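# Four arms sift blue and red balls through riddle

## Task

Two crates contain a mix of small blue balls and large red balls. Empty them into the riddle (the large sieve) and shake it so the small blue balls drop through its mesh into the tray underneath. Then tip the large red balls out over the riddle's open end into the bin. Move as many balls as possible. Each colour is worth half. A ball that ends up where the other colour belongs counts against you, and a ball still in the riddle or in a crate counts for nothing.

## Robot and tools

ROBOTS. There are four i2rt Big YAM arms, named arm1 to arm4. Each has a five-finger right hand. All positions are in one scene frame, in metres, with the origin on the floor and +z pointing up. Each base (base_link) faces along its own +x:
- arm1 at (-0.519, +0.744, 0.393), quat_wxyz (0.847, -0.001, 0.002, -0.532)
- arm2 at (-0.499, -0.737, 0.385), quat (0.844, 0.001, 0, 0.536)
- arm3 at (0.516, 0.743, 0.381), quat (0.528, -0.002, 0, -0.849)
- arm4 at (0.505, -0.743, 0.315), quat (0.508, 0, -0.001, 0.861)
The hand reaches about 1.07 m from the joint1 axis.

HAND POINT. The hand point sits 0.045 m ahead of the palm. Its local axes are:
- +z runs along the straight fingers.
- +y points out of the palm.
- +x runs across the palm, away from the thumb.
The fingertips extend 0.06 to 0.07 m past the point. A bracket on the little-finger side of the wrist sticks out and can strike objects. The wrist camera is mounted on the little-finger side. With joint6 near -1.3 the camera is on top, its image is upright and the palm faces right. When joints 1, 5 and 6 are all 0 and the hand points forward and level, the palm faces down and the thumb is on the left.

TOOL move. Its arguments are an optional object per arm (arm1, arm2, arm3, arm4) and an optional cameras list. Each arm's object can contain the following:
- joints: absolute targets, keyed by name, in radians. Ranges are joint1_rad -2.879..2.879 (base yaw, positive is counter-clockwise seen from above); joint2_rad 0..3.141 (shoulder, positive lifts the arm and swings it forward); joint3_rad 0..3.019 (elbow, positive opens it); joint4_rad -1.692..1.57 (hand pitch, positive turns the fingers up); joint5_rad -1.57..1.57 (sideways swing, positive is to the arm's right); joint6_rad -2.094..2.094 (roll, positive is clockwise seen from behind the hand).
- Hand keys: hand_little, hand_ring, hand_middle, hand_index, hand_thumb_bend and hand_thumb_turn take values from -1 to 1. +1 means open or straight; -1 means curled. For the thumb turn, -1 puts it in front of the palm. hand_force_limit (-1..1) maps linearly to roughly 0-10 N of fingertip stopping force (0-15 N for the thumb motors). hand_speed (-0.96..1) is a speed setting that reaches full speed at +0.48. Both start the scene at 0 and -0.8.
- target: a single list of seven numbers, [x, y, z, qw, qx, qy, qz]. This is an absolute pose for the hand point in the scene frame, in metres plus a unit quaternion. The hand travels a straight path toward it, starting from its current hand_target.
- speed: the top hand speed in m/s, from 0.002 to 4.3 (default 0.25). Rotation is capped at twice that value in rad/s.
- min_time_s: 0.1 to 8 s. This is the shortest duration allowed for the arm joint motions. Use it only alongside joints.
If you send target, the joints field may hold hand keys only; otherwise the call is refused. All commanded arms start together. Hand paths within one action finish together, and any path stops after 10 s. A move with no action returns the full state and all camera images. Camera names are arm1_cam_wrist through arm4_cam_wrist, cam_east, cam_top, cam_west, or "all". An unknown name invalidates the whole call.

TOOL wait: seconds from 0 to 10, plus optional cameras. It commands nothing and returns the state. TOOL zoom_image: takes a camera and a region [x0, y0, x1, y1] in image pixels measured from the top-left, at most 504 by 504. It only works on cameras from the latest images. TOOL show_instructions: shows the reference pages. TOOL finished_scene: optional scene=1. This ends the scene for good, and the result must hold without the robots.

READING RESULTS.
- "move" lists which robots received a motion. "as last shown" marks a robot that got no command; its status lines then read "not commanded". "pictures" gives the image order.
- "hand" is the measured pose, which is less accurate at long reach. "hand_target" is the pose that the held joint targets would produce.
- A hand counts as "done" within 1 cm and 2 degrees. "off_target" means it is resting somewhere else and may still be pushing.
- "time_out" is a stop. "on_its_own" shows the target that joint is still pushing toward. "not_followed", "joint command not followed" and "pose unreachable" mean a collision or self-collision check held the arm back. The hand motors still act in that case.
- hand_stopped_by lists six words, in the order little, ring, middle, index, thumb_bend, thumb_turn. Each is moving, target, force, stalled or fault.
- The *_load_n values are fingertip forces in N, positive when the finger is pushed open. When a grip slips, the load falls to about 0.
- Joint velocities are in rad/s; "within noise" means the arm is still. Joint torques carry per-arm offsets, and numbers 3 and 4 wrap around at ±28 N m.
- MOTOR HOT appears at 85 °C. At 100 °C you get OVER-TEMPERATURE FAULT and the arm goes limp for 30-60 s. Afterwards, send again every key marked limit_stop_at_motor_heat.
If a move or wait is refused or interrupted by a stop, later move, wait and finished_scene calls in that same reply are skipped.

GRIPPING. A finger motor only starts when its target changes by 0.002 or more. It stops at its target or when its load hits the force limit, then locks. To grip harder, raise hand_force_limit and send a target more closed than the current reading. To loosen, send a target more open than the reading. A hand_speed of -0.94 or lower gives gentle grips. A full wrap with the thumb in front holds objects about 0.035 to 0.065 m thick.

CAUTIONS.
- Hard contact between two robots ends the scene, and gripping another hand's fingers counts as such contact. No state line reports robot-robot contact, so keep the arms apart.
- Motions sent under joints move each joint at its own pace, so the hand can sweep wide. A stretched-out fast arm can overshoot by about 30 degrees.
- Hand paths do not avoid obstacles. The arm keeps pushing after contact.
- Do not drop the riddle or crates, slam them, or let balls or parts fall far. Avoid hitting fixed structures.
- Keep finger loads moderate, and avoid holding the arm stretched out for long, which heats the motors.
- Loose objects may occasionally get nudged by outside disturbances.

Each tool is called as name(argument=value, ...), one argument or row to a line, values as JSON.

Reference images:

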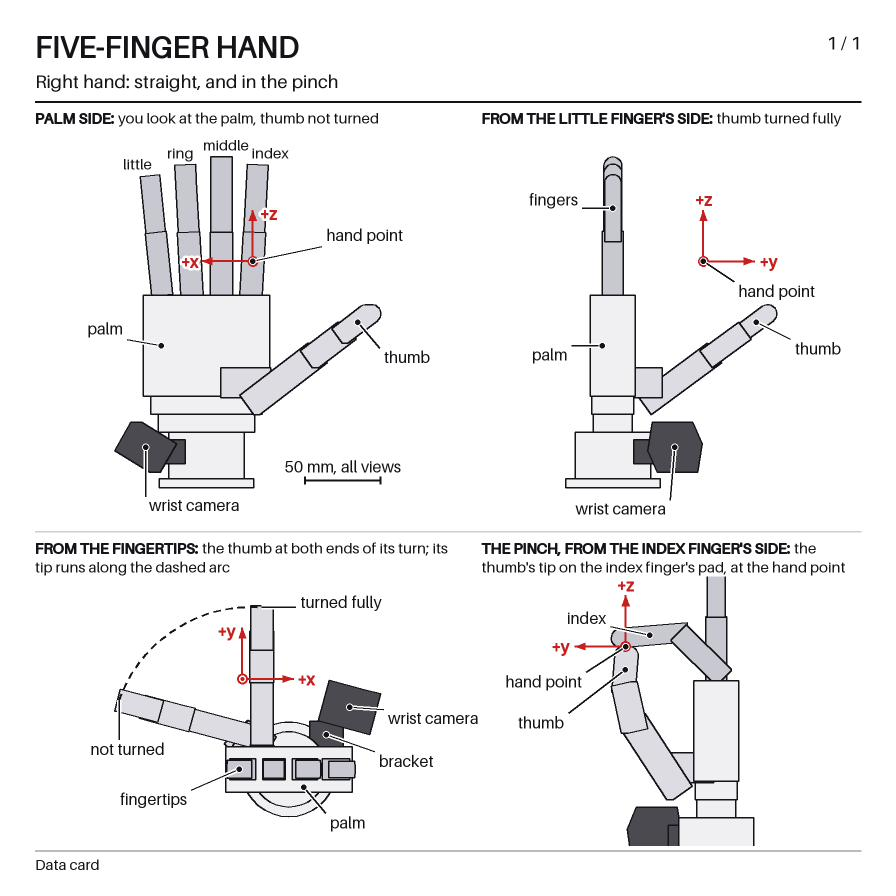

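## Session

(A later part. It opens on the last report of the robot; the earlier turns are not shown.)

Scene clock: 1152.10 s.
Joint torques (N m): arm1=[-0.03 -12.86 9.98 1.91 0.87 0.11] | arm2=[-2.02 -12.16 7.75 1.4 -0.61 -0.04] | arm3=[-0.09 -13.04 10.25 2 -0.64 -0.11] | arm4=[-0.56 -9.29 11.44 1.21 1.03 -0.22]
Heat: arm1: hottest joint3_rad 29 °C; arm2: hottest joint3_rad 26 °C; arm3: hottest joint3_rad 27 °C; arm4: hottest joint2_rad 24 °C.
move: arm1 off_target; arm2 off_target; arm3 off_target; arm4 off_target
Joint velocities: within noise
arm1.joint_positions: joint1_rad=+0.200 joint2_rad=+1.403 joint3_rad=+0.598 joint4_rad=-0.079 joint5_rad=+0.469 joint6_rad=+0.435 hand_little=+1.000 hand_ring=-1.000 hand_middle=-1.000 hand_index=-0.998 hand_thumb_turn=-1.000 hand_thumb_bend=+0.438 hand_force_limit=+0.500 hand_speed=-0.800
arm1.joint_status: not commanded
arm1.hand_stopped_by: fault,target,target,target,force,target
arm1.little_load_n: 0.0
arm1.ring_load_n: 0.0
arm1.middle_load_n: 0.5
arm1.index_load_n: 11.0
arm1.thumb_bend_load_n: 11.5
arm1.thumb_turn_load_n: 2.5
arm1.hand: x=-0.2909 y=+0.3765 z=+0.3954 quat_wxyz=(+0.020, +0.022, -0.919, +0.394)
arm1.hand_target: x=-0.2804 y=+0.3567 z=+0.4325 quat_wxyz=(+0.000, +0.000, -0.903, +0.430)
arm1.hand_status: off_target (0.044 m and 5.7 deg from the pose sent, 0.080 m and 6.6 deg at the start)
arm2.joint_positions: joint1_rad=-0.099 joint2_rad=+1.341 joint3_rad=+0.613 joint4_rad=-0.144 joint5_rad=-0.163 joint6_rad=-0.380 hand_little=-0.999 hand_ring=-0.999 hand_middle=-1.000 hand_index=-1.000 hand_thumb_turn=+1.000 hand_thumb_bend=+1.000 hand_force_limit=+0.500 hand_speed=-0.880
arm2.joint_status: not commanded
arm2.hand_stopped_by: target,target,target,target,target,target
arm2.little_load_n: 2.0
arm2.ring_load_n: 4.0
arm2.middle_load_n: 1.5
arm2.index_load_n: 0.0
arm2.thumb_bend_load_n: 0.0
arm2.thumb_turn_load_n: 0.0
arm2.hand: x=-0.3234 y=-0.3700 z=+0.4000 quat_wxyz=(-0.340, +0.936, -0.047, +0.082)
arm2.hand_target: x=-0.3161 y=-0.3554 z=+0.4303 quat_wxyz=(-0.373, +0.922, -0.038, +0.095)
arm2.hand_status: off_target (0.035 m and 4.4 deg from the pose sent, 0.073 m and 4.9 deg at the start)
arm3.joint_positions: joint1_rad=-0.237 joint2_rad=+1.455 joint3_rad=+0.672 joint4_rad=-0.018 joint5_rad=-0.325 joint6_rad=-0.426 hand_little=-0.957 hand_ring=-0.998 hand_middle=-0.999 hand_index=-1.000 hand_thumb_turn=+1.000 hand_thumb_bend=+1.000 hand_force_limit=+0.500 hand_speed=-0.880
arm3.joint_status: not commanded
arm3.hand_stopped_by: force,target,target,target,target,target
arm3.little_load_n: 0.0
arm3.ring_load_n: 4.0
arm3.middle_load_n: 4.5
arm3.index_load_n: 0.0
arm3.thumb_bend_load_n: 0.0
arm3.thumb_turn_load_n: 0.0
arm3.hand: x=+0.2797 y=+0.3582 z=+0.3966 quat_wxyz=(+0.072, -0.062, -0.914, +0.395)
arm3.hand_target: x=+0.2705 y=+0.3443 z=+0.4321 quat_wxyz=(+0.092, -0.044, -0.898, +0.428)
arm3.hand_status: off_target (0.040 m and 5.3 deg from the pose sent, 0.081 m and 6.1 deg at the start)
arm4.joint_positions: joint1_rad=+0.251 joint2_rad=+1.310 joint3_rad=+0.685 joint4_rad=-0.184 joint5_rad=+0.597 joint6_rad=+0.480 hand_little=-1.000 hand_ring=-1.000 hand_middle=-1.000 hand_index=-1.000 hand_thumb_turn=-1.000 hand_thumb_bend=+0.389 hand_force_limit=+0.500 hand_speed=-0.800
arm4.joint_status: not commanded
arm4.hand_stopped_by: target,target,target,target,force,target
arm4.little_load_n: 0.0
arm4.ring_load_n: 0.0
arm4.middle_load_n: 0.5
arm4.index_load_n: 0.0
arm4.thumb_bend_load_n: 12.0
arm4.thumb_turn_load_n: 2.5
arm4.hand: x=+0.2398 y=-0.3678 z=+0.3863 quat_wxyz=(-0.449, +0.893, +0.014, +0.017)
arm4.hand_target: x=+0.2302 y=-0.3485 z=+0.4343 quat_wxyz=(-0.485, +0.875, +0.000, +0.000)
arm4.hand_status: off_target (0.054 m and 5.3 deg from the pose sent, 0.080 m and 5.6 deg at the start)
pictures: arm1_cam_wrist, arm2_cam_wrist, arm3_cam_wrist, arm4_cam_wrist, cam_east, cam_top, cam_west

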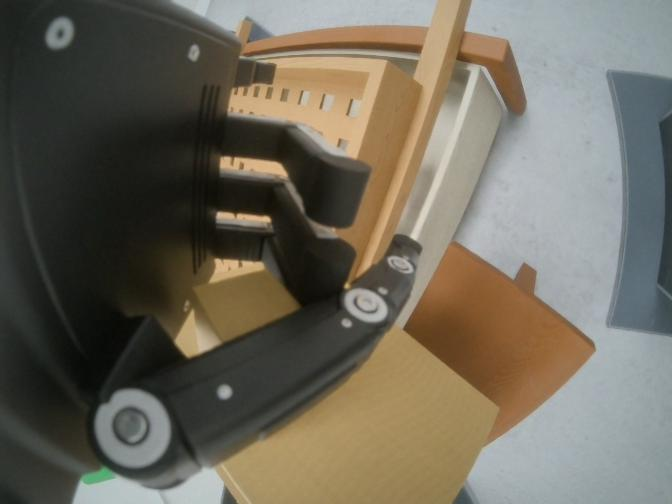

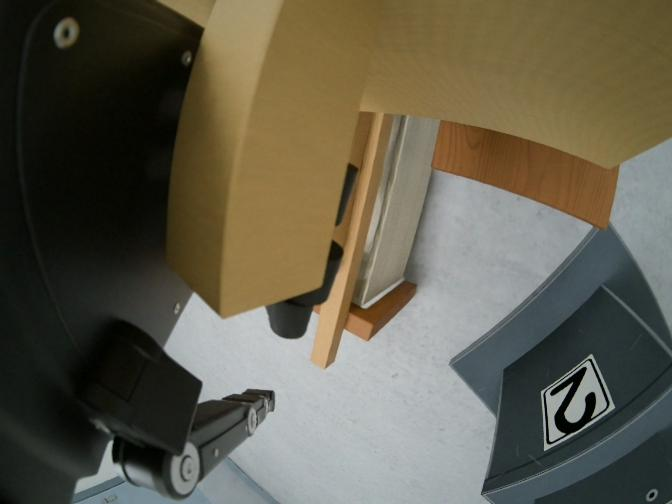

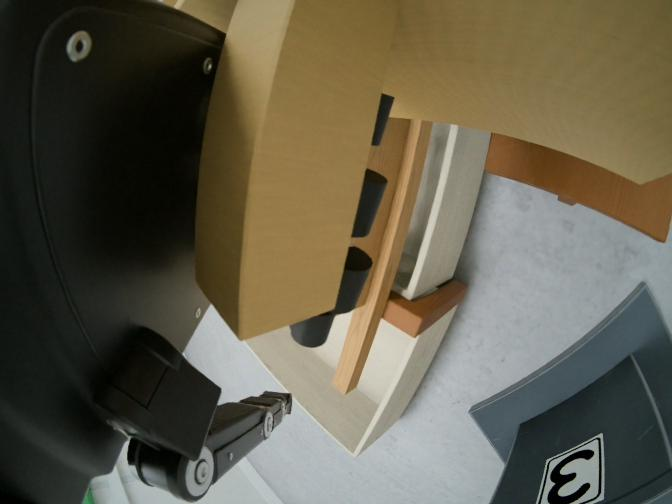

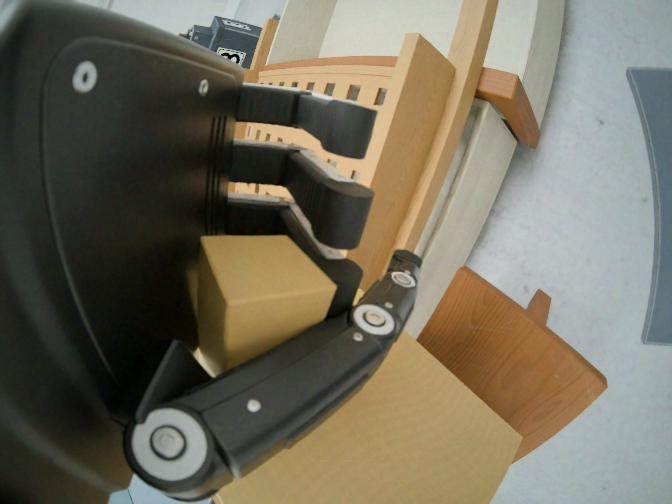

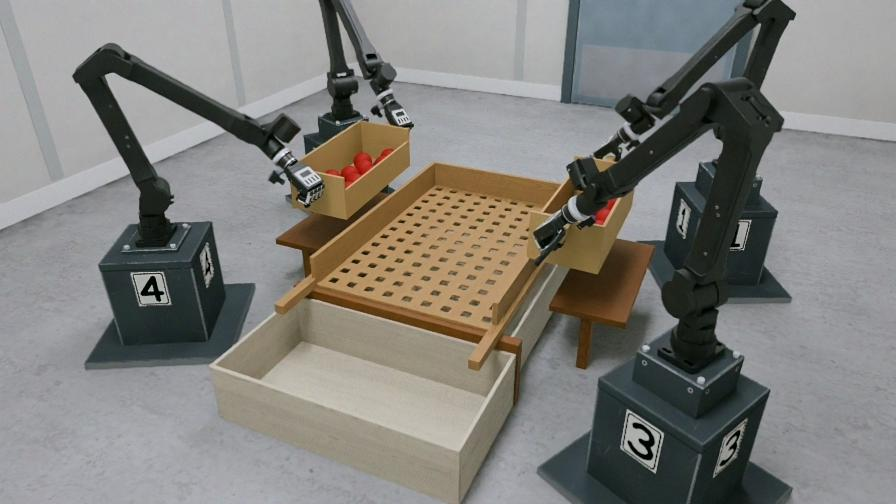

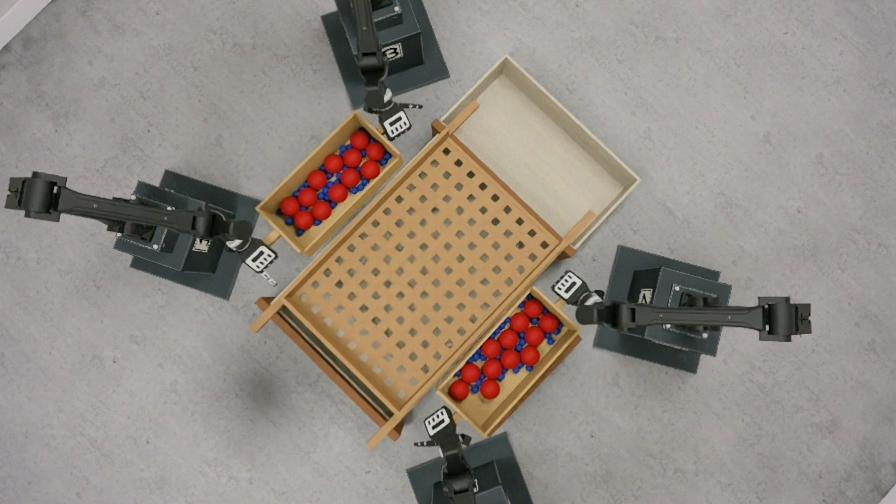

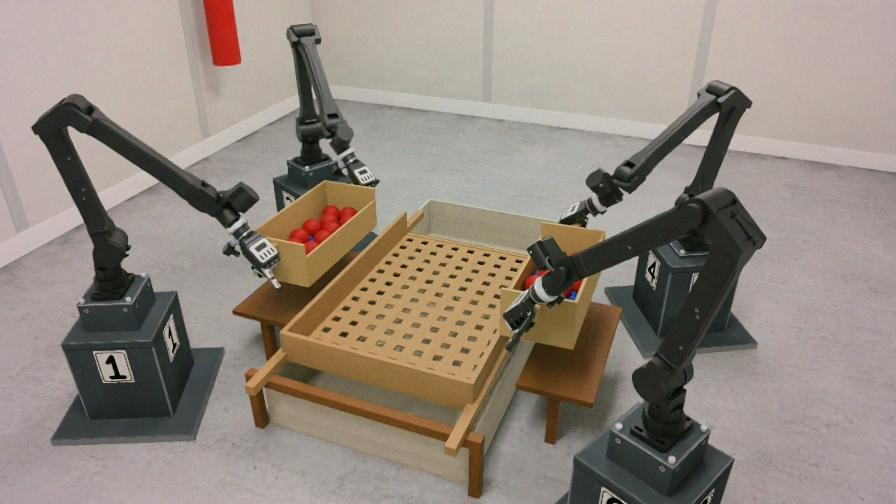

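move(
  arm1={"target": [-0.267, 0.360, 0.356, 0, 0, 0.9026, -0.4305], "speed": 0.08},
  arm3={"target": [0.258, 0.354, 0.354, -0.092, 0.0439, 0.8979, -0.4283], "speed": 0.08},
  arm2={"target": [-0.306, -0.367, 0.348, 0.3727, -0.9224, 0.0382, -0.0945], "speed": 0.08},
  arm4={"target": [0.219, -0.352, 0.368, 0.4848, -0.8746, 0, 0], "speed": 0.08},
  cameras=["all"],
)

zoom_image(
  camera="cam_west",
  region=[220, 180, 400, 330],
)

zoom_image(
  camera="cam_west",
  region=[450, 220, 620, 390],
)

zoom_image(
  camera="cam_east",
  region=[500, 160, 640, 300],
)

zoom_image(
  camera="cam_east",
  region=[280, 110, 440, 250],
)

zoom_image(
  camera="cam_top",
  region=[240, 100, 430, 290],
)

zoom_image(
  camera="cam_top",
  region=[410, 260, 600, 450],
)

Scene clock: 1272.97 s.
Joint torques (N m): arm1=[0.85 -11.4 8.18 3.17 0.67 0.21] | arm2=[-2.9 -9.7 6.27 2.96 -0.2 -0.07] | arm3=[-1.2 -11.58 8.51 4.07 -0.39 -0.2] | arm4=[0.38 -7.71 8.13 3.21 0.72 0.02]
Heat: arm1: hottest joint3_rad 29 °C; arm2: hottest joint3_rad 30 °C; arm3: hottest joint3_rad 28 °C; arm4: hottest joint3_rad 25 °C.
move: arm1 off_target; arm2 off_target; arm3 off_target; arm4 off_target
Joint velocities: within noise
arm1.joint_positions: joint1_rad=+0.229 joint2_rad=+1.596 joint3_rad=+0.544 joint4_rad=+0.146 joint5_rad=+0.500 joint6_rad=+0.454 hand_little=+1.000 hand_ring=-1.000 hand_middle=-1.000 hand_index=-0.998 hand_thumb_turn=-1.000 hand_thumb_bend=+0.438 hand_force_limit=+0.500 hand_speed=-0.800
arm1.joint_status: not commanded
arm1.hand_stopped_by: fault,target,target,target,force,target
arm1.little_load_n: 0.0
arm1.ring_load_n: 0.0
arm1.middle_load_n: 0.5
arm1.index_load_n: 11.0
arm1.thumb_bend_load_n: 11.5
arm1.thumb_turn_load_n: 2.0
arm1.hand: x=-0.2890 y=+0.3850 z=+0.3296 quat_wxyz=(+0.030, +0.024, -0.919, +0.393)
arm1.hand_target: x=-0.2679 y=+0.3614 z=+0.3571 quat_wxyz=(+0.000, +0.000, -0.903, +0.430)
arm1.hand_status: off_target (0.042 m and 6.4 deg from the pose sent, 0.049 m and 5.7 deg at the start)
arm2.joint_positions: joint1_rad=-0.132 joint2_rad=+1.510 joint3_rad=+0.514 joint4_rad=+0.110 joint5_rad=-0.204 joint6_rad=-0.409 hand_little=-0.999 hand_ring=-0.999 hand_middle=-0.999 hand_index=-1.000 hand_thumb_turn=+1.000 hand_thumb_bend=+1.000 hand_force_limit=+0.500 hand_speed=-0.880
arm2.joint_status: not commanded
arm2.hand_stopped_by: target,target,target,target,target,target
arm2.little_load_n: 0.0
arm2.ring_load_n: 1.5
arm2.middle_load_n: 5.0
arm2.index_load_n: 0.0
arm2.thumb_bend_load_n: 0.0
arm2.thumb_turn_load_n: 0.0
arm2.hand: x=-0.3255 y=-0.3869 z=+0.3308 quat_wxyz=(-0.340, +0.937, -0.043, +0.072)
arm2.hand_target: x=-0.3064 y=-0.3680 z=+0.3490 quat_wxyz=(-0.372, +0.923, -0.038, +0.095)
arm2.hand_status: off_target (0.033 m and 4.8 deg from the pose sent, 0.055 m and 4.4 deg at the start)
arm3.joint_positions: joint1_rad=-0.269 joint2_rad=+1.627 joint3_rad=+0.602 joint4_rad=+0.193 joint5_rad=-0.362 joint6_rad=-0.449 hand_little=-0.957 hand_ring=-0.998 hand_middle=-0.999 hand_index=-1.000 hand_thumb_turn=+1.000 hand_thumb_bend=+1.000 hand_force_limit=+0.500 hand_speed=-0.880
arm3.joint_status: not commanded
arm3.hand_stopped_by: force,target,target,target,target,target
arm3.little_load_n: 0.0
arm3.ring_load_n: 4.0
arm3.middle_load_n: 5.5
arm3.index_load_n: 0.0
arm3.thumb_bend_load_n: 0.0
arm3.thumb_turn_load_n: 0.0
arm3.hand: x=+0.2816 y=+0.3742 z=+0.3272 quat_wxyz=(+0.059, -0.062, -0.917, +0.390)
arm3.hand_target: x=+0.2589 y=+0.3551 z=+0.3548 quat_wxyz=(+0.092, -0.044, -0.898, +0.427)
arm3.hand_status: off_target (0.041 m and 6.5 deg from the pose sent, 0.048 m and 5.3 deg at the start)
arm4.joint_positions: joint1_rad=+0.269 joint2_rad=+1.423 joint3_rad=+0.637 joint4_rad=-0.029 joint5_rad=+0.628 joint6_rad=+0.480 hand_little=-1.000 hand_ring=-1.000 hand_middle=-1.000 hand_index=-1.000 hand_thumb_turn=-1.000 hand_thumb_bend=+0.389 hand_force_limit=+0.500 hand_speed=-0.800
arm4.joint_status: not commanded
arm4.hand_stopped_by: target,target,target,target,force,target
arm4.little_load_n: 0.0
arm4.ring_load_n: 0.0
arm4.middle_load_n: 0.0
arm4.index_load_n: 0.0
arm4.thumb_bend_load_n: 12.0
arm4.thumb_turn_load_n: 2.0
arm4.hand: x=+0.2363 y=-0.3679 z=+0.3414 quat_wxyz=(-0.453, +0.891, +0.017, +0.026)
arm4.hand_target: x=+0.2198 y=-0.3531 z=+0.3687 quat_wxyz=(-0.484, +0.875, +0.000, +0.000)
arm4.hand_status: off_target (0.036 m and 5.4 deg from the pose sent, 0.032 m and 5.3 deg at the start)
pictures: arm1_cam_wrist, arm2_cam_wrist, arm3_cam_wrist, arm4_cam_wrist, cam_east, cam_top, cam_west

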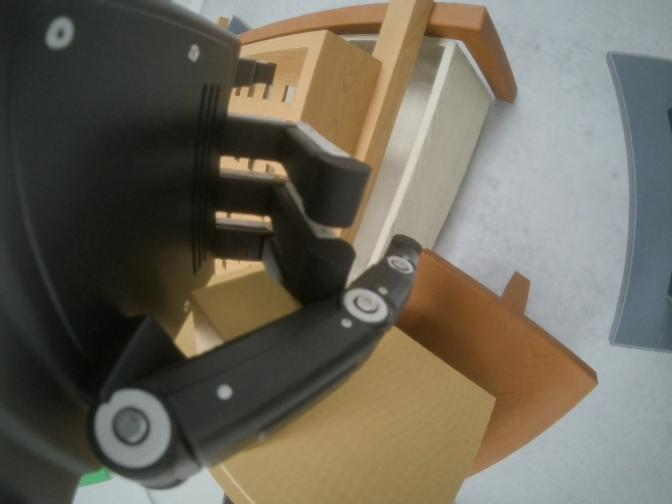

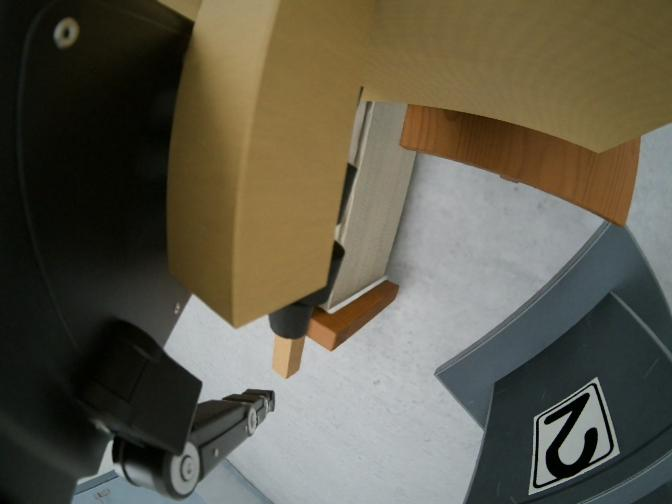

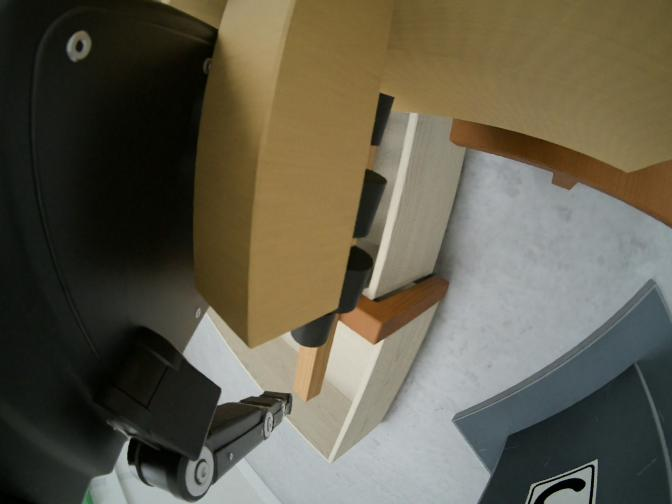

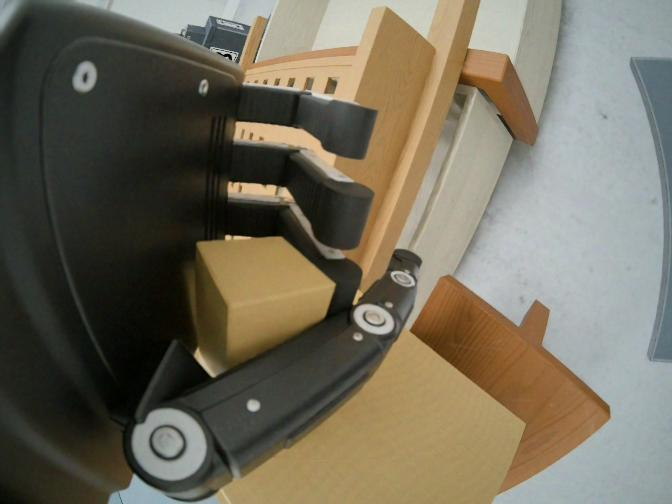

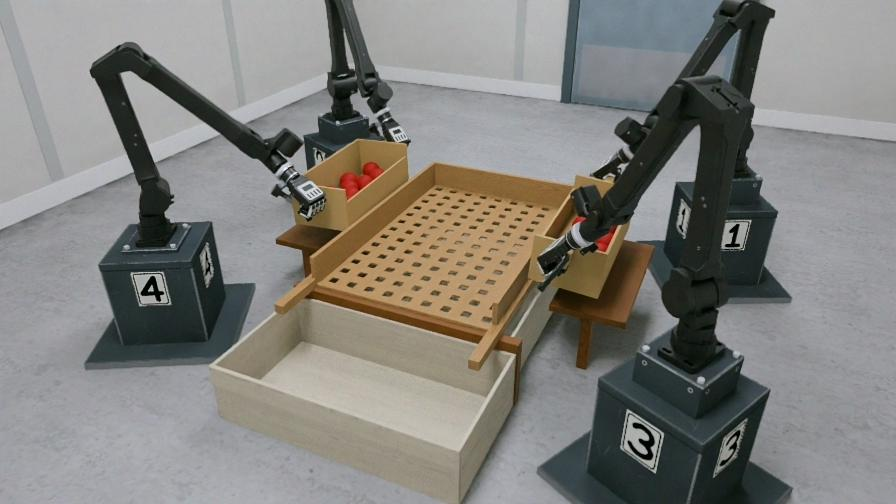

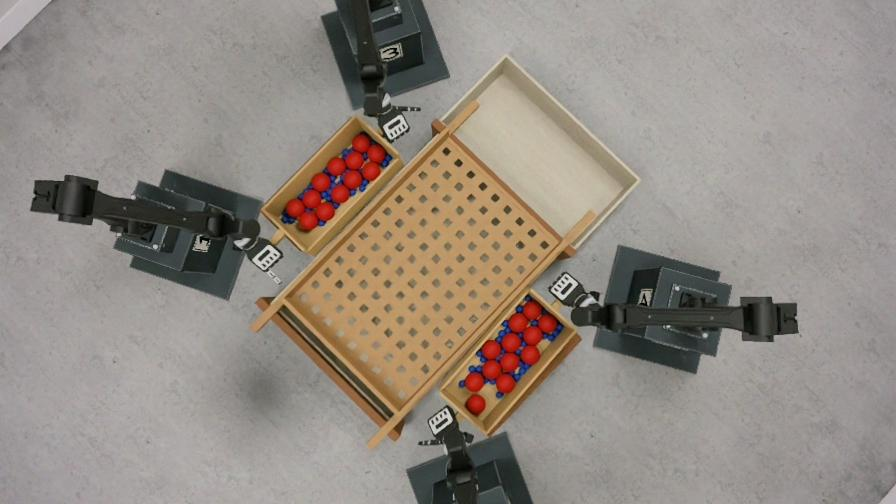

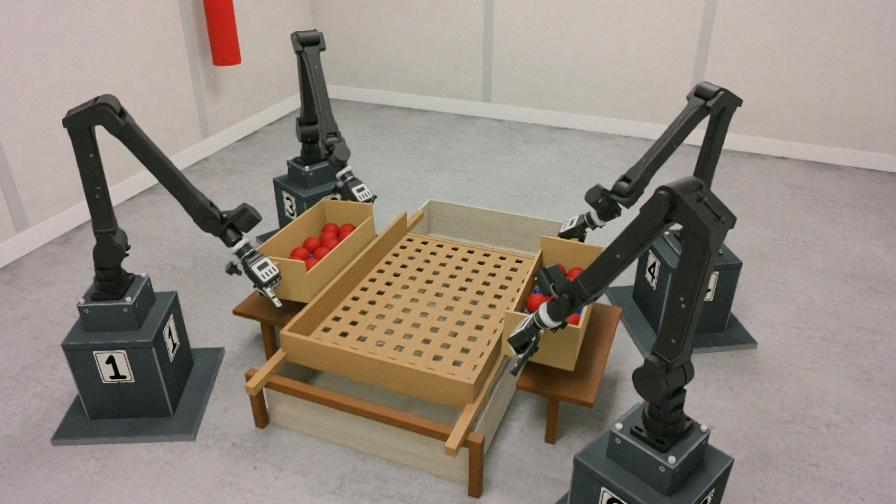

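Scaled by 2.800 from the camera's image (finer frame: 1280x720).

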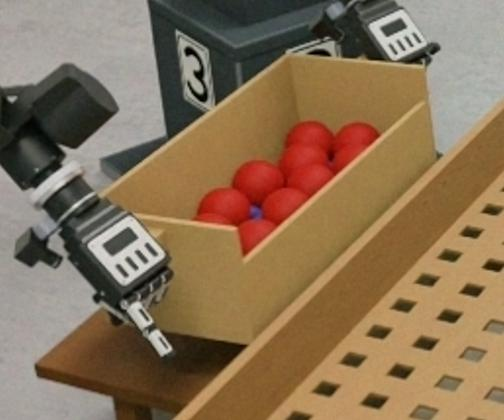

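Scaled by 2.965 from the camera's image (finer frame: 1280x720).

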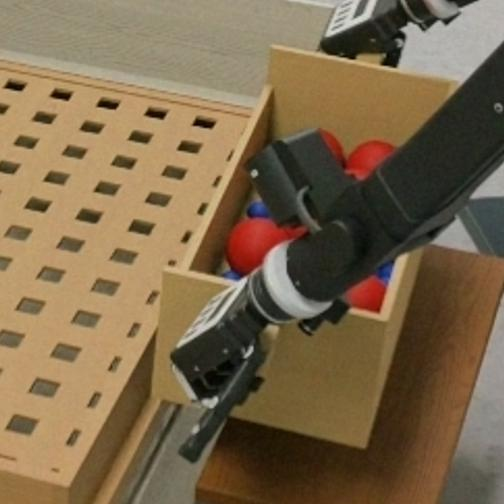

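Scaled by 3.600 from the camera's image (finer frame: 1280x720).

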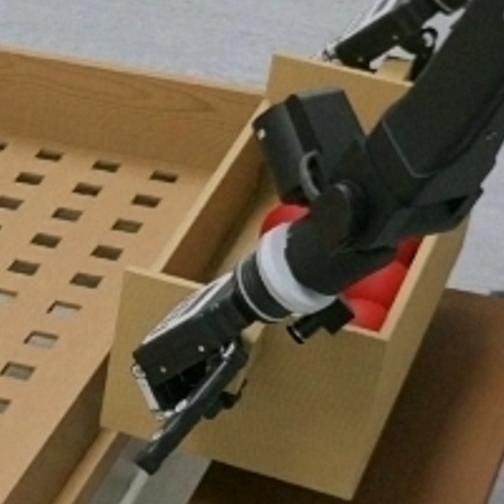

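Scaled by 3.150 from the camera's image (finer frame: 1280x720).

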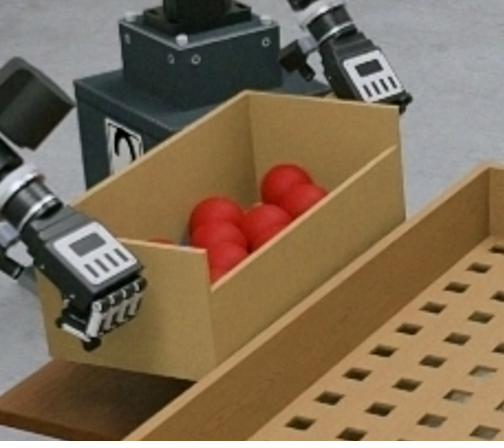

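Scaled by 2.653 from the camera's image (finer frame: 1280x720).

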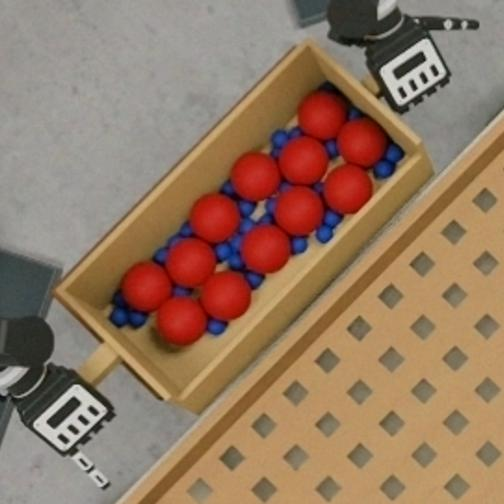

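Scaled by 2.653 from the camera's image (finer frame: 1280x720).

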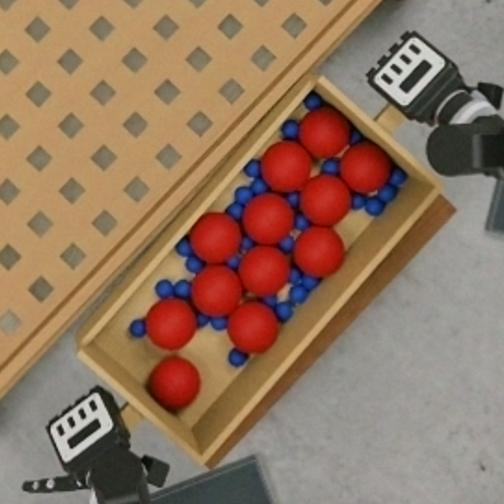

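move(
  arm1={"target": [-0.275, 0.425, 0.333, 0, 0, 0.809, -0.5878], "speed": 0.1},
  arm3={"target": [0.278, 0.415, 0.332, -0.0824, 0.0599, 0.8048, -0.5847], "speed": 0.1},
  arm2={"target": [-0.316, -0.425, 0.326, 0.5345, -0.839, 0.0548, -0.0859], "speed": 0.1},
  arm4={"target": [0.229, -0.419, 0.336, 0.6361, -0.7716, 0, 0], "speed": 0.1},
)

move(
  arm1={"target": [-0.275, 0.427, 0.296, 0, 0, 0.809, -0.5878], "speed": 0.06},
  arm3={"target": [0.278, 0.417, 0.295, -0.0824, 0.0599, 0.8048, -0.5847], "speed": 0.06},
  arm2={"target": [-0.316, -0.427, 0.290, 0.5345, -0.839, 0.0548, -0.0859], "speed": 0.06},
  arm4={"target": [0.229, -0.421, 0.298, 0.6361, -0.7716, 0, 0], "speed": 0.06},
  cameras=["all"],
)

zoom_image(
  camera="cam_top",
  region=[240, 90, 430, 280],
)

zoom_image(
  camera="cam_top",
  region=[420, 270, 610, 460],
)

zoom_image(
  camera="cam_west",
  region=[200, 190, 380, 350],
)

zoom_image(
  camera="cam_east",
  region=[530, 170, 690, 330],
)

zoom_image(
  camera="cam_east",
  region=[230, 130, 410, 280],
)

Scene clock: 1316.43 s.
Joint torques (N m): arm1=[0.26 -10.52 2.02 3.7 1.1 0.06] | arm2=[-2.2 -7.77 1.94 3.59 -0.68 0.06] | arm3=[-0.26 -9.93 2.44 4.6 -0.7 0.21] | arm4=[-0.15 -5.89 4.01 3.26 0.79 -0.18]
Heat: arm1: hottest joint3_rad 28 °C; arm2: hottest joint3_rad 27 °C; arm3: hottest joint3_rad 26 °C; arm4: hottest joint2_rad 24 °C.
move: arm1 off_target; arm2 off_target; arm3 off_target; arm4 off_target
Joint velocities: within noise
arm1.joint_positions: joint1_rad=+0.500 joint2_rad=+1.861 joint3_rad=+0.289 joint4_rad=+0.988 joint5_rad=+0.863 joint6_rad=+0.406 hand_little=+1.000 hand_ring=-1.000 hand_middle=-1.000 hand_index=-0.998 hand_thumb_turn=-1.000 hand_thumb_bend=+0.438 hand_force_limit=+0.500 hand_speed=-0.800
arm1.joint_status: not commanded
arm1.hand_stopped_by: fault,target,target,target,force,target
arm1.little_load_n: 0.0
arm1.ring_load_n: 0.0
arm1.middle_load_n: 0.5
arm1.index_load_n: 9.5
arm1.thumb_bend_load_n: 12.0
arm1.thumb_turn_load_n: 2.0
arm1.hand: x=-0.2840 y=+0.4348 z=+0.3153 quat_wxyz=(+0.019, +0.025, -0.824, +0.566)
arm1.hand_target: x=-0.2753 y=+0.4253 z=+0.3328 quat_wxyz=(+0.000, +0.000, -0.809, +0.587)
arm1.hand_status: off_target (0.022 m and 4.7 deg from the pose sent, 0.043 m and 26.1 deg at the start)
arm2.joint_positions: joint1_rad=-0.379 joint2_rad=+1.724 joint3_rad=+0.212 joint4_rad=+0.936 joint5_rad=-0.531 joint6_rad=-0.381 hand_little=-0.999 hand_ring=-0.999 hand_middle=-1.000 hand_index=-1.000 hand_thumb_turn=+1.000 hand_thumb_bend=+1.000 hand_force_limit=+0.500 hand_speed=-0.880
arm2.joint_status: not commanded
arm2.hand_stopped_by: target,target,target,target,target,target
arm2.little_load_n: 1.0
arm2.ring_load_n: 4.0
arm2.middle_load_n: 2.0
arm2.index_load_n: 0.0
arm2.thumb_bend_load_n: 0.0
arm2.thumb_turn_load_n: 0.0
arm2.hand: x=-0.3273 y=-0.4342 z=+0.3123 quat_wxyz=(-0.511, +0.855, -0.062, +0.069)
arm2.hand_target: x=-0.3161 y=-0.4252 z=+0.3260 quat_wxyz=(-0.534, +0.839, -0.054, +0.086)
arm2.hand_status: off_target (0.020 m and 3.9 deg from the pose sent, 0.040 m and 25.0 deg at the start)
arm3.joint_positions: joint1_rad=-0.497 joint2_rad=+1.857 joint3_rad=+0.329 joint4_rad=+1.030 joint5_rad=-0.692 joint6_rad=-0.359 hand_little=-0.957 hand_ring=-0.998 hand_middle=-0.999 hand_index=-1.000 hand_thumb_turn=+1.000 hand_thumb_bend=+1.000 hand_force_limit=+0.500 hand_speed=-0.880
arm3.joint_status: not commanded
arm3.hand_stopped_by: force,target,target,target,target,target
arm3.little_load_n: 0.0
arm3.ring_load_n: 5.0
arm3.middle_load_n: 3.5
arm3.index_load_n: 0.0
arm3.thumb_bend_load_n: 0.0
arm3.thumb_turn_load_n: 0.0
arm3.hand: x=+0.2884 y=+0.4231 z=+0.3126 quat_wxyz=(+0.064, -0.071, -0.823, +0.560)
arm3.hand_target: x=+0.2783 y=+0.4152 z=+0.3317 quat_wxyz=(+0.082, -0.059, -0.805, +0.584)
arm3.hand_status: off_target (0.023 m and 4.3 deg from the pose sent, 0.041 m and 26.0 deg at the start)
arm4.joint_positions: joint1_rad=+0.533 joint2_rad=+1.603 joint3_rad=+0.329 joint4_rad=+0.838 joint5_rad=+0.995 joint6_rad=+0.333 hand_little=-1.000 hand_ring=-1.000 hand_middle=-1.000 hand_index=-1.000 hand_thumb_turn=-1.000 hand_thumb_bend=+0.389 hand_force_limit=+0.500 hand_speed=-0.800
arm4.joint_status: not commanded
arm4.hand_stopped_by: target,target,target,target,force,target
arm4.little_load_n: 0.0
arm4.ring_load_n: 0.0
arm4.middle_load_n: 0.0
arm4.index_load_n: 0.0
arm4.thumb_bend_load_n: 11.5
arm4.thumb_turn_load_n: 2.0
arm4.hand: x=+0.2350 y=-0.4246 z=+0.3207 quat_wxyz=(-0.621, +0.784, +0.015, +0.012)
arm4.hand_target: x=+0.2293 y=-0.4191 z=+0.3358 quat_wxyz=(-0.636, +0.772, +0.000, +0.000)
arm4.hand_status: off_target (0.017 m and 3.2 deg from the pose sent, 0.052 m and 25.3 deg at the start)
pictures: none

Scene clock: 1317.87 s.
Joint torques (N m): arm1=[0.15 -11.16 0.65 3.54 1.17 0.11] | arm2=[-2.49 -9.11 0.5 3.63 -0.74 0.07] | arm3=[-0.38 -9.52 1.5 4.22 -0.64 0.17] | arm4=[-0.09 -6.48 2.7 2.99 0.75 -0.16]
Heat: arm1: hottest joint3_rad 28 °C; arm2: hottest joint3_rad 27 °C; arm3: hottest joint3_rad 26 °C; arm4: hottest joint2_rad 24 °C.
move: arm1 off_target; arm2 off_target; arm3 off_target; arm4 off_target
Joint velocities: within noise
arm1.joint_positions: joint1_rad=+0.508 joint2_rad=+2.064 joint3_rad=+0.313 joint4_rad=+1.164 joint5_rad=+0.867 joint6_rad=+0.407 hand_little=+1.000 hand_ring=-1.000 hand_middle=-1.000 hand_index=-0.999 hand_thumb_turn=-1.000 hand_thumb_bend=+0.438 hand_force_limit=+0.500 hand_speed=-0.800
arm1.joint_status: not commanded
arm1.hand_stopped_by: fault,target,target,target,force,target
arm1.little_load_n: 0.0
arm1.ring_load_n: 0.0
arm1.middle_load_n: 0.5
arm1.index_load_n: 6.5
arm1.thumb_bend_load_n: 11.5
arm1.thumb_turn_load_n: 2.5
arm1.hand: x=-0.2842 y=+0.4377 z=+0.2794 quat_wxyz=(+0.019, +0.027, -0.823, +0.566)
arm1.hand_target: x=-0.2754 y=+0.4274 z=+0.2958 quat_wxyz=(+0.000, +0.000, -0.810, +0.587)
arm1.hand_status: off_target (0.022 m and 4.8 deg from the pose sent, 0.023 m and 4.7 deg at the start)
arm2.joint_positions: joint1_rad=-0.386 joint2_rad=+1.961 joint3_rad=+0.228 joint4_rad=+1.153 joint5_rad=-0.535 joint6_rad=-0.381 hand_little=-0.999 hand_ring=-0.999 hand_middle=-1.000 hand_index=-1.000 hand_thumb_turn=+1.000 hand_thumb_bend=+1.000 hand_force_limit=+0.500 hand_speed=-0.880
arm2.joint_status: not commanded
arm2.hand_stopped_by: target,target,target,target,target,target
arm2.little_load_n: 1.5
arm2.ring_load_n: 3.5
arm2.middle_load_n: 1.0
arm2.index_load_n: 0.0
arm2.thumb_bend_load_n: 0.0
arm2.thumb_turn_load_n: 0.0
arm2.hand: x=-0.3282 y=-0.4373 z=+0.2767 quat_wxyz=(-0.510, +0.855, -0.065, +0.068)
arm2.hand_target: x=-0.3162 y=-0.4273 z=+0.2899 quat_wxyz=(-0.534, +0.840, -0.054, +0.086)
arm2.hand_status: off_target (0.021 m and 4.1 deg from the pose sent, 0.026 m and 3.9 deg at the start)
arm3.joint_positions: joint1_rad=-0.505 joint2_rad=+2.038 joint3_rad=+0.344 joint4_rad=+1.208 joint5_rad=-0.699 joint6_rad=-0.357 hand_little=-0.957 hand_ring=-0.998 hand_middle=-1.000 hand_index=-1.000 hand_thumb_turn=+1.000 hand_thumb_bend=+1.000 hand_force_limit=+0.500 hand_speed=-0.880
arm3.joint_status: not commanded
arm3.hand_stopped_by: force,target,target,target,target,target
arm3.little_load_n: 1.0
arm3.ring_load_n: 3.0
arm3.middle_load_n: 0.5
arm3.index_load_n: 0.0
arm3.thumb_bend_load_n: 0.0
arm3.thumb_turn_load_n: 0.0
arm3.hand: x=+0.2889 y=+0.4257 z=+0.2808 quat_wxyz=(+0.067, -0.071, -0.820, +0.564)
arm3.hand_target: x=+0.2784 y=+0.4174 z=+0.2948 quat_wxyz=(+0.082, -0.060, -0.805, +0.584)
arm3.hand_status: off_target (0.020 m and 3.6 deg from the pose sent, 0.021 m and 4.3 deg at the start)
arm4.joint_positions: joint1_rad=+0.539 joint2_rad=+1.792 joint3_rad=+0.328 joint4_rad=+1.035 joint5_rad=+1.001 joint6_rad=+0.335 hand_little=-1.000 hand_ring=-1.000 hand_middle=-1.000 hand_index=-1.000 hand_thumb_turn=-1.000 hand_thumb_bend=+0.389 hand_force_limit=+0.500 hand_speed=-0.800
arm4.joint_status: not commanded
arm4.hand_stopped_by: target,target,target,target,force,target
arm4.little_load_n: 0.0
arm4.ring_load_n: 0.0
arm4.middle_load_n: 0.0
arm4.index_load_n: 0.0
arm4.thumb_bend_load_n: 11.5
arm4.thumb_turn_load_n: 2.0
arm4.hand: x=+0.2347 y=-0.4260 z=+0.2864 quat_wxyz=(-0.623, +0.782, +0.012, +0.010)
arm4.hand_target: x=+0.2293 y=-0.4212 z=+0.2979 quat_wxyz=(-0.636, +0.772, +0.000, +0.000)
arm4.hand_status: off_target (0.014 m and 2.6 deg from the pose sent, 0.024 m and 3.2 deg at the start)
pictures: arm1_cam_wrist, arm2_cam_wrist, arm3_cam_wrist, arm4_cam_wrist, cam_east, cam_top, cam_west

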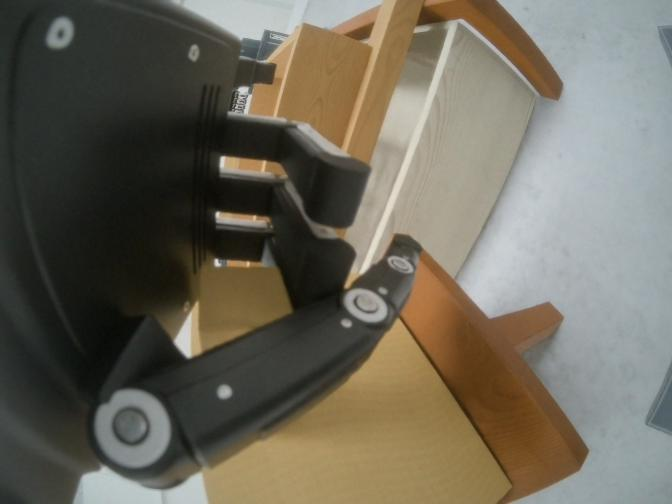

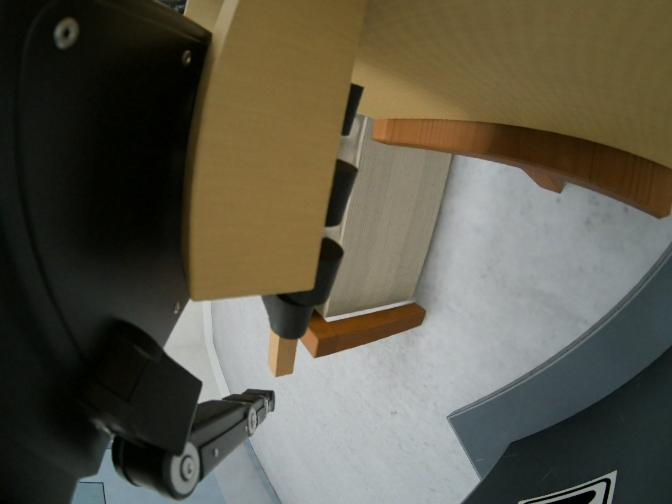

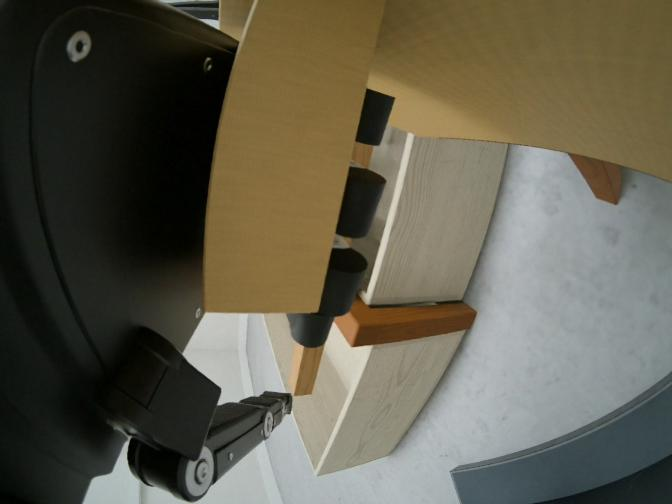

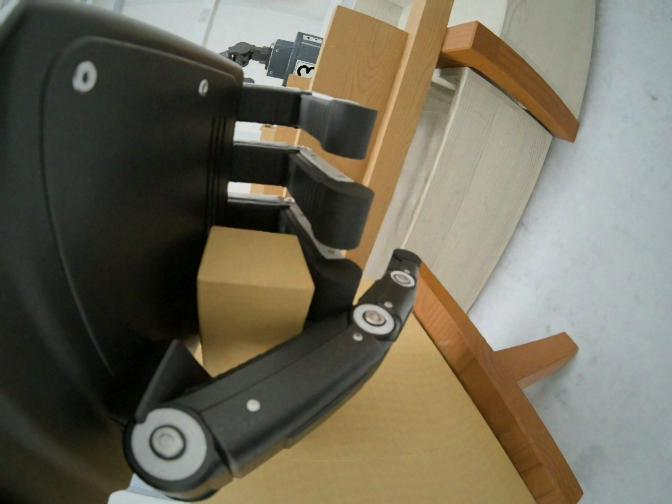

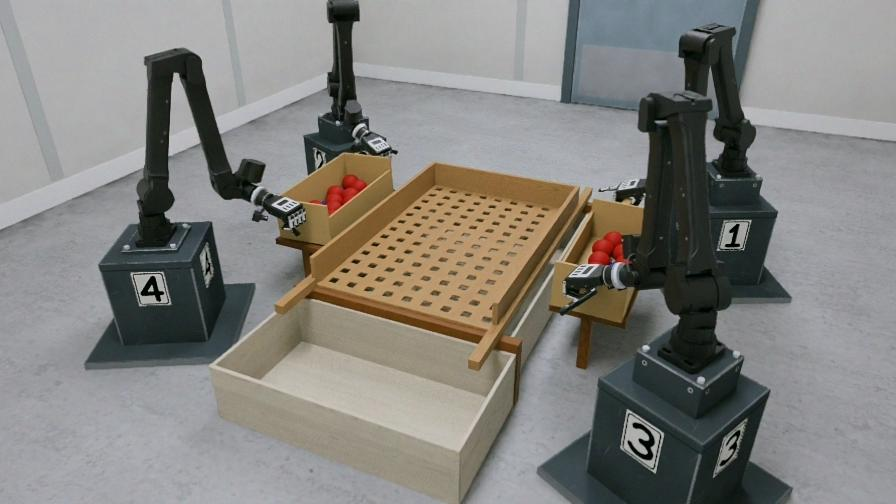

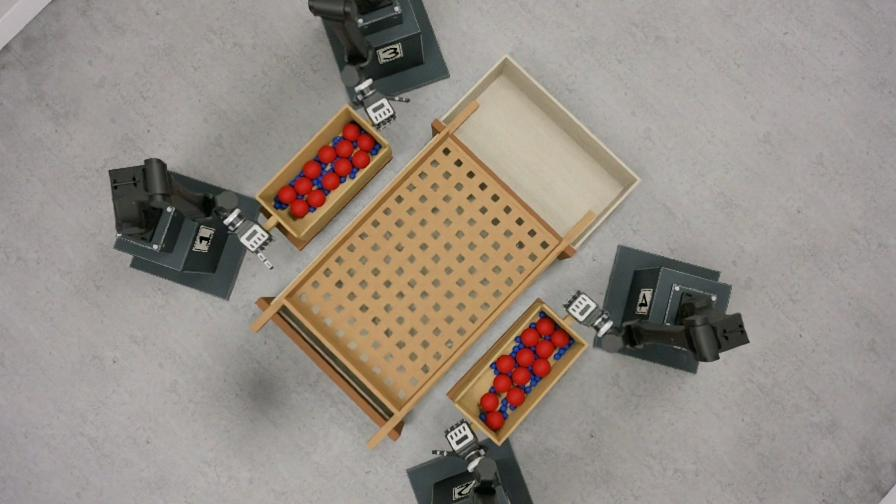

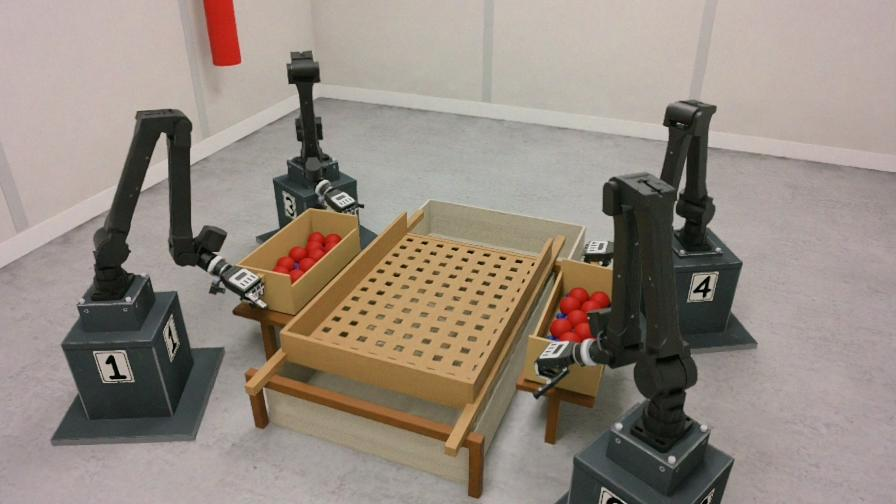

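Scaled by 2.653 from the camera's image (finer frame: 1280x720).

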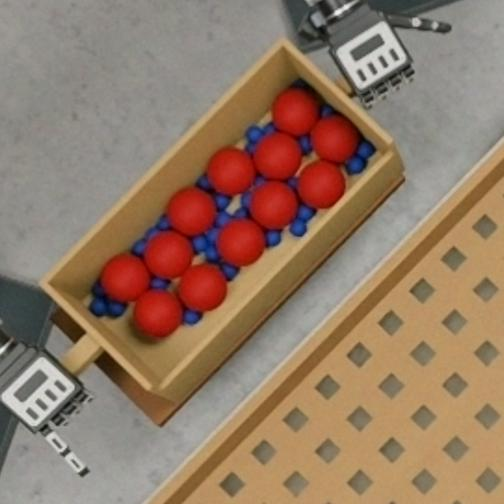

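Scaled by 2.653 from the camera's image (finer frame: 1280x720).

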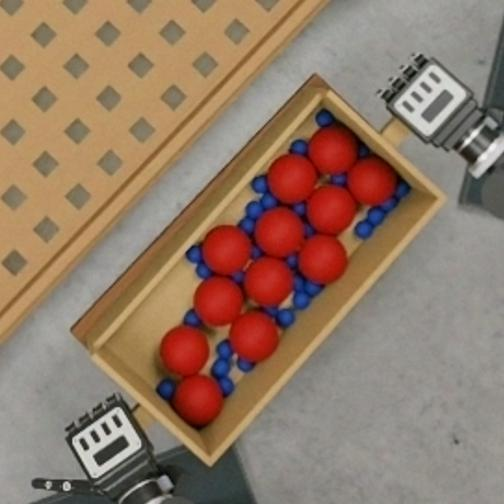

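Scaled by 2.800 from the camera's image (finer frame: 1280x720).

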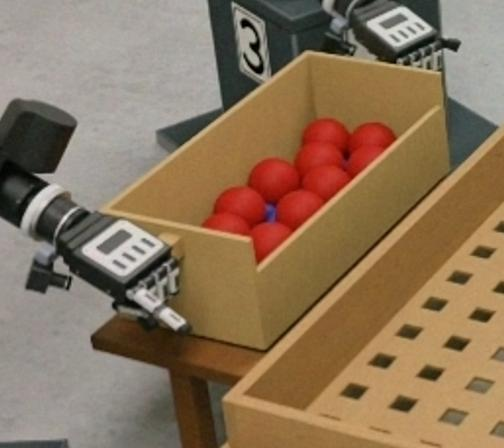

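Scaled by 3.150 from the camera's image (finer frame: 1280x720).

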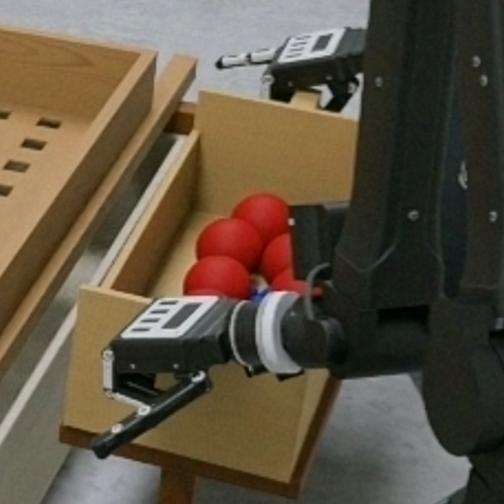

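Scaled by 2.800 from the camera's image (finer frame: 1280x720).

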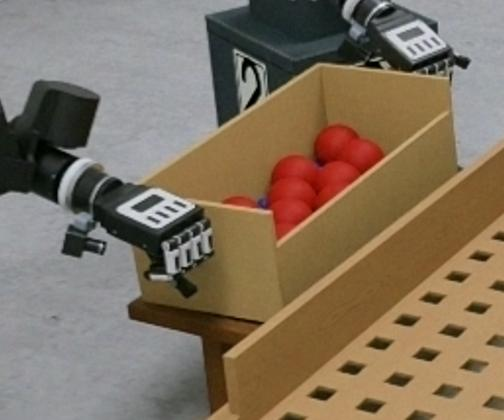

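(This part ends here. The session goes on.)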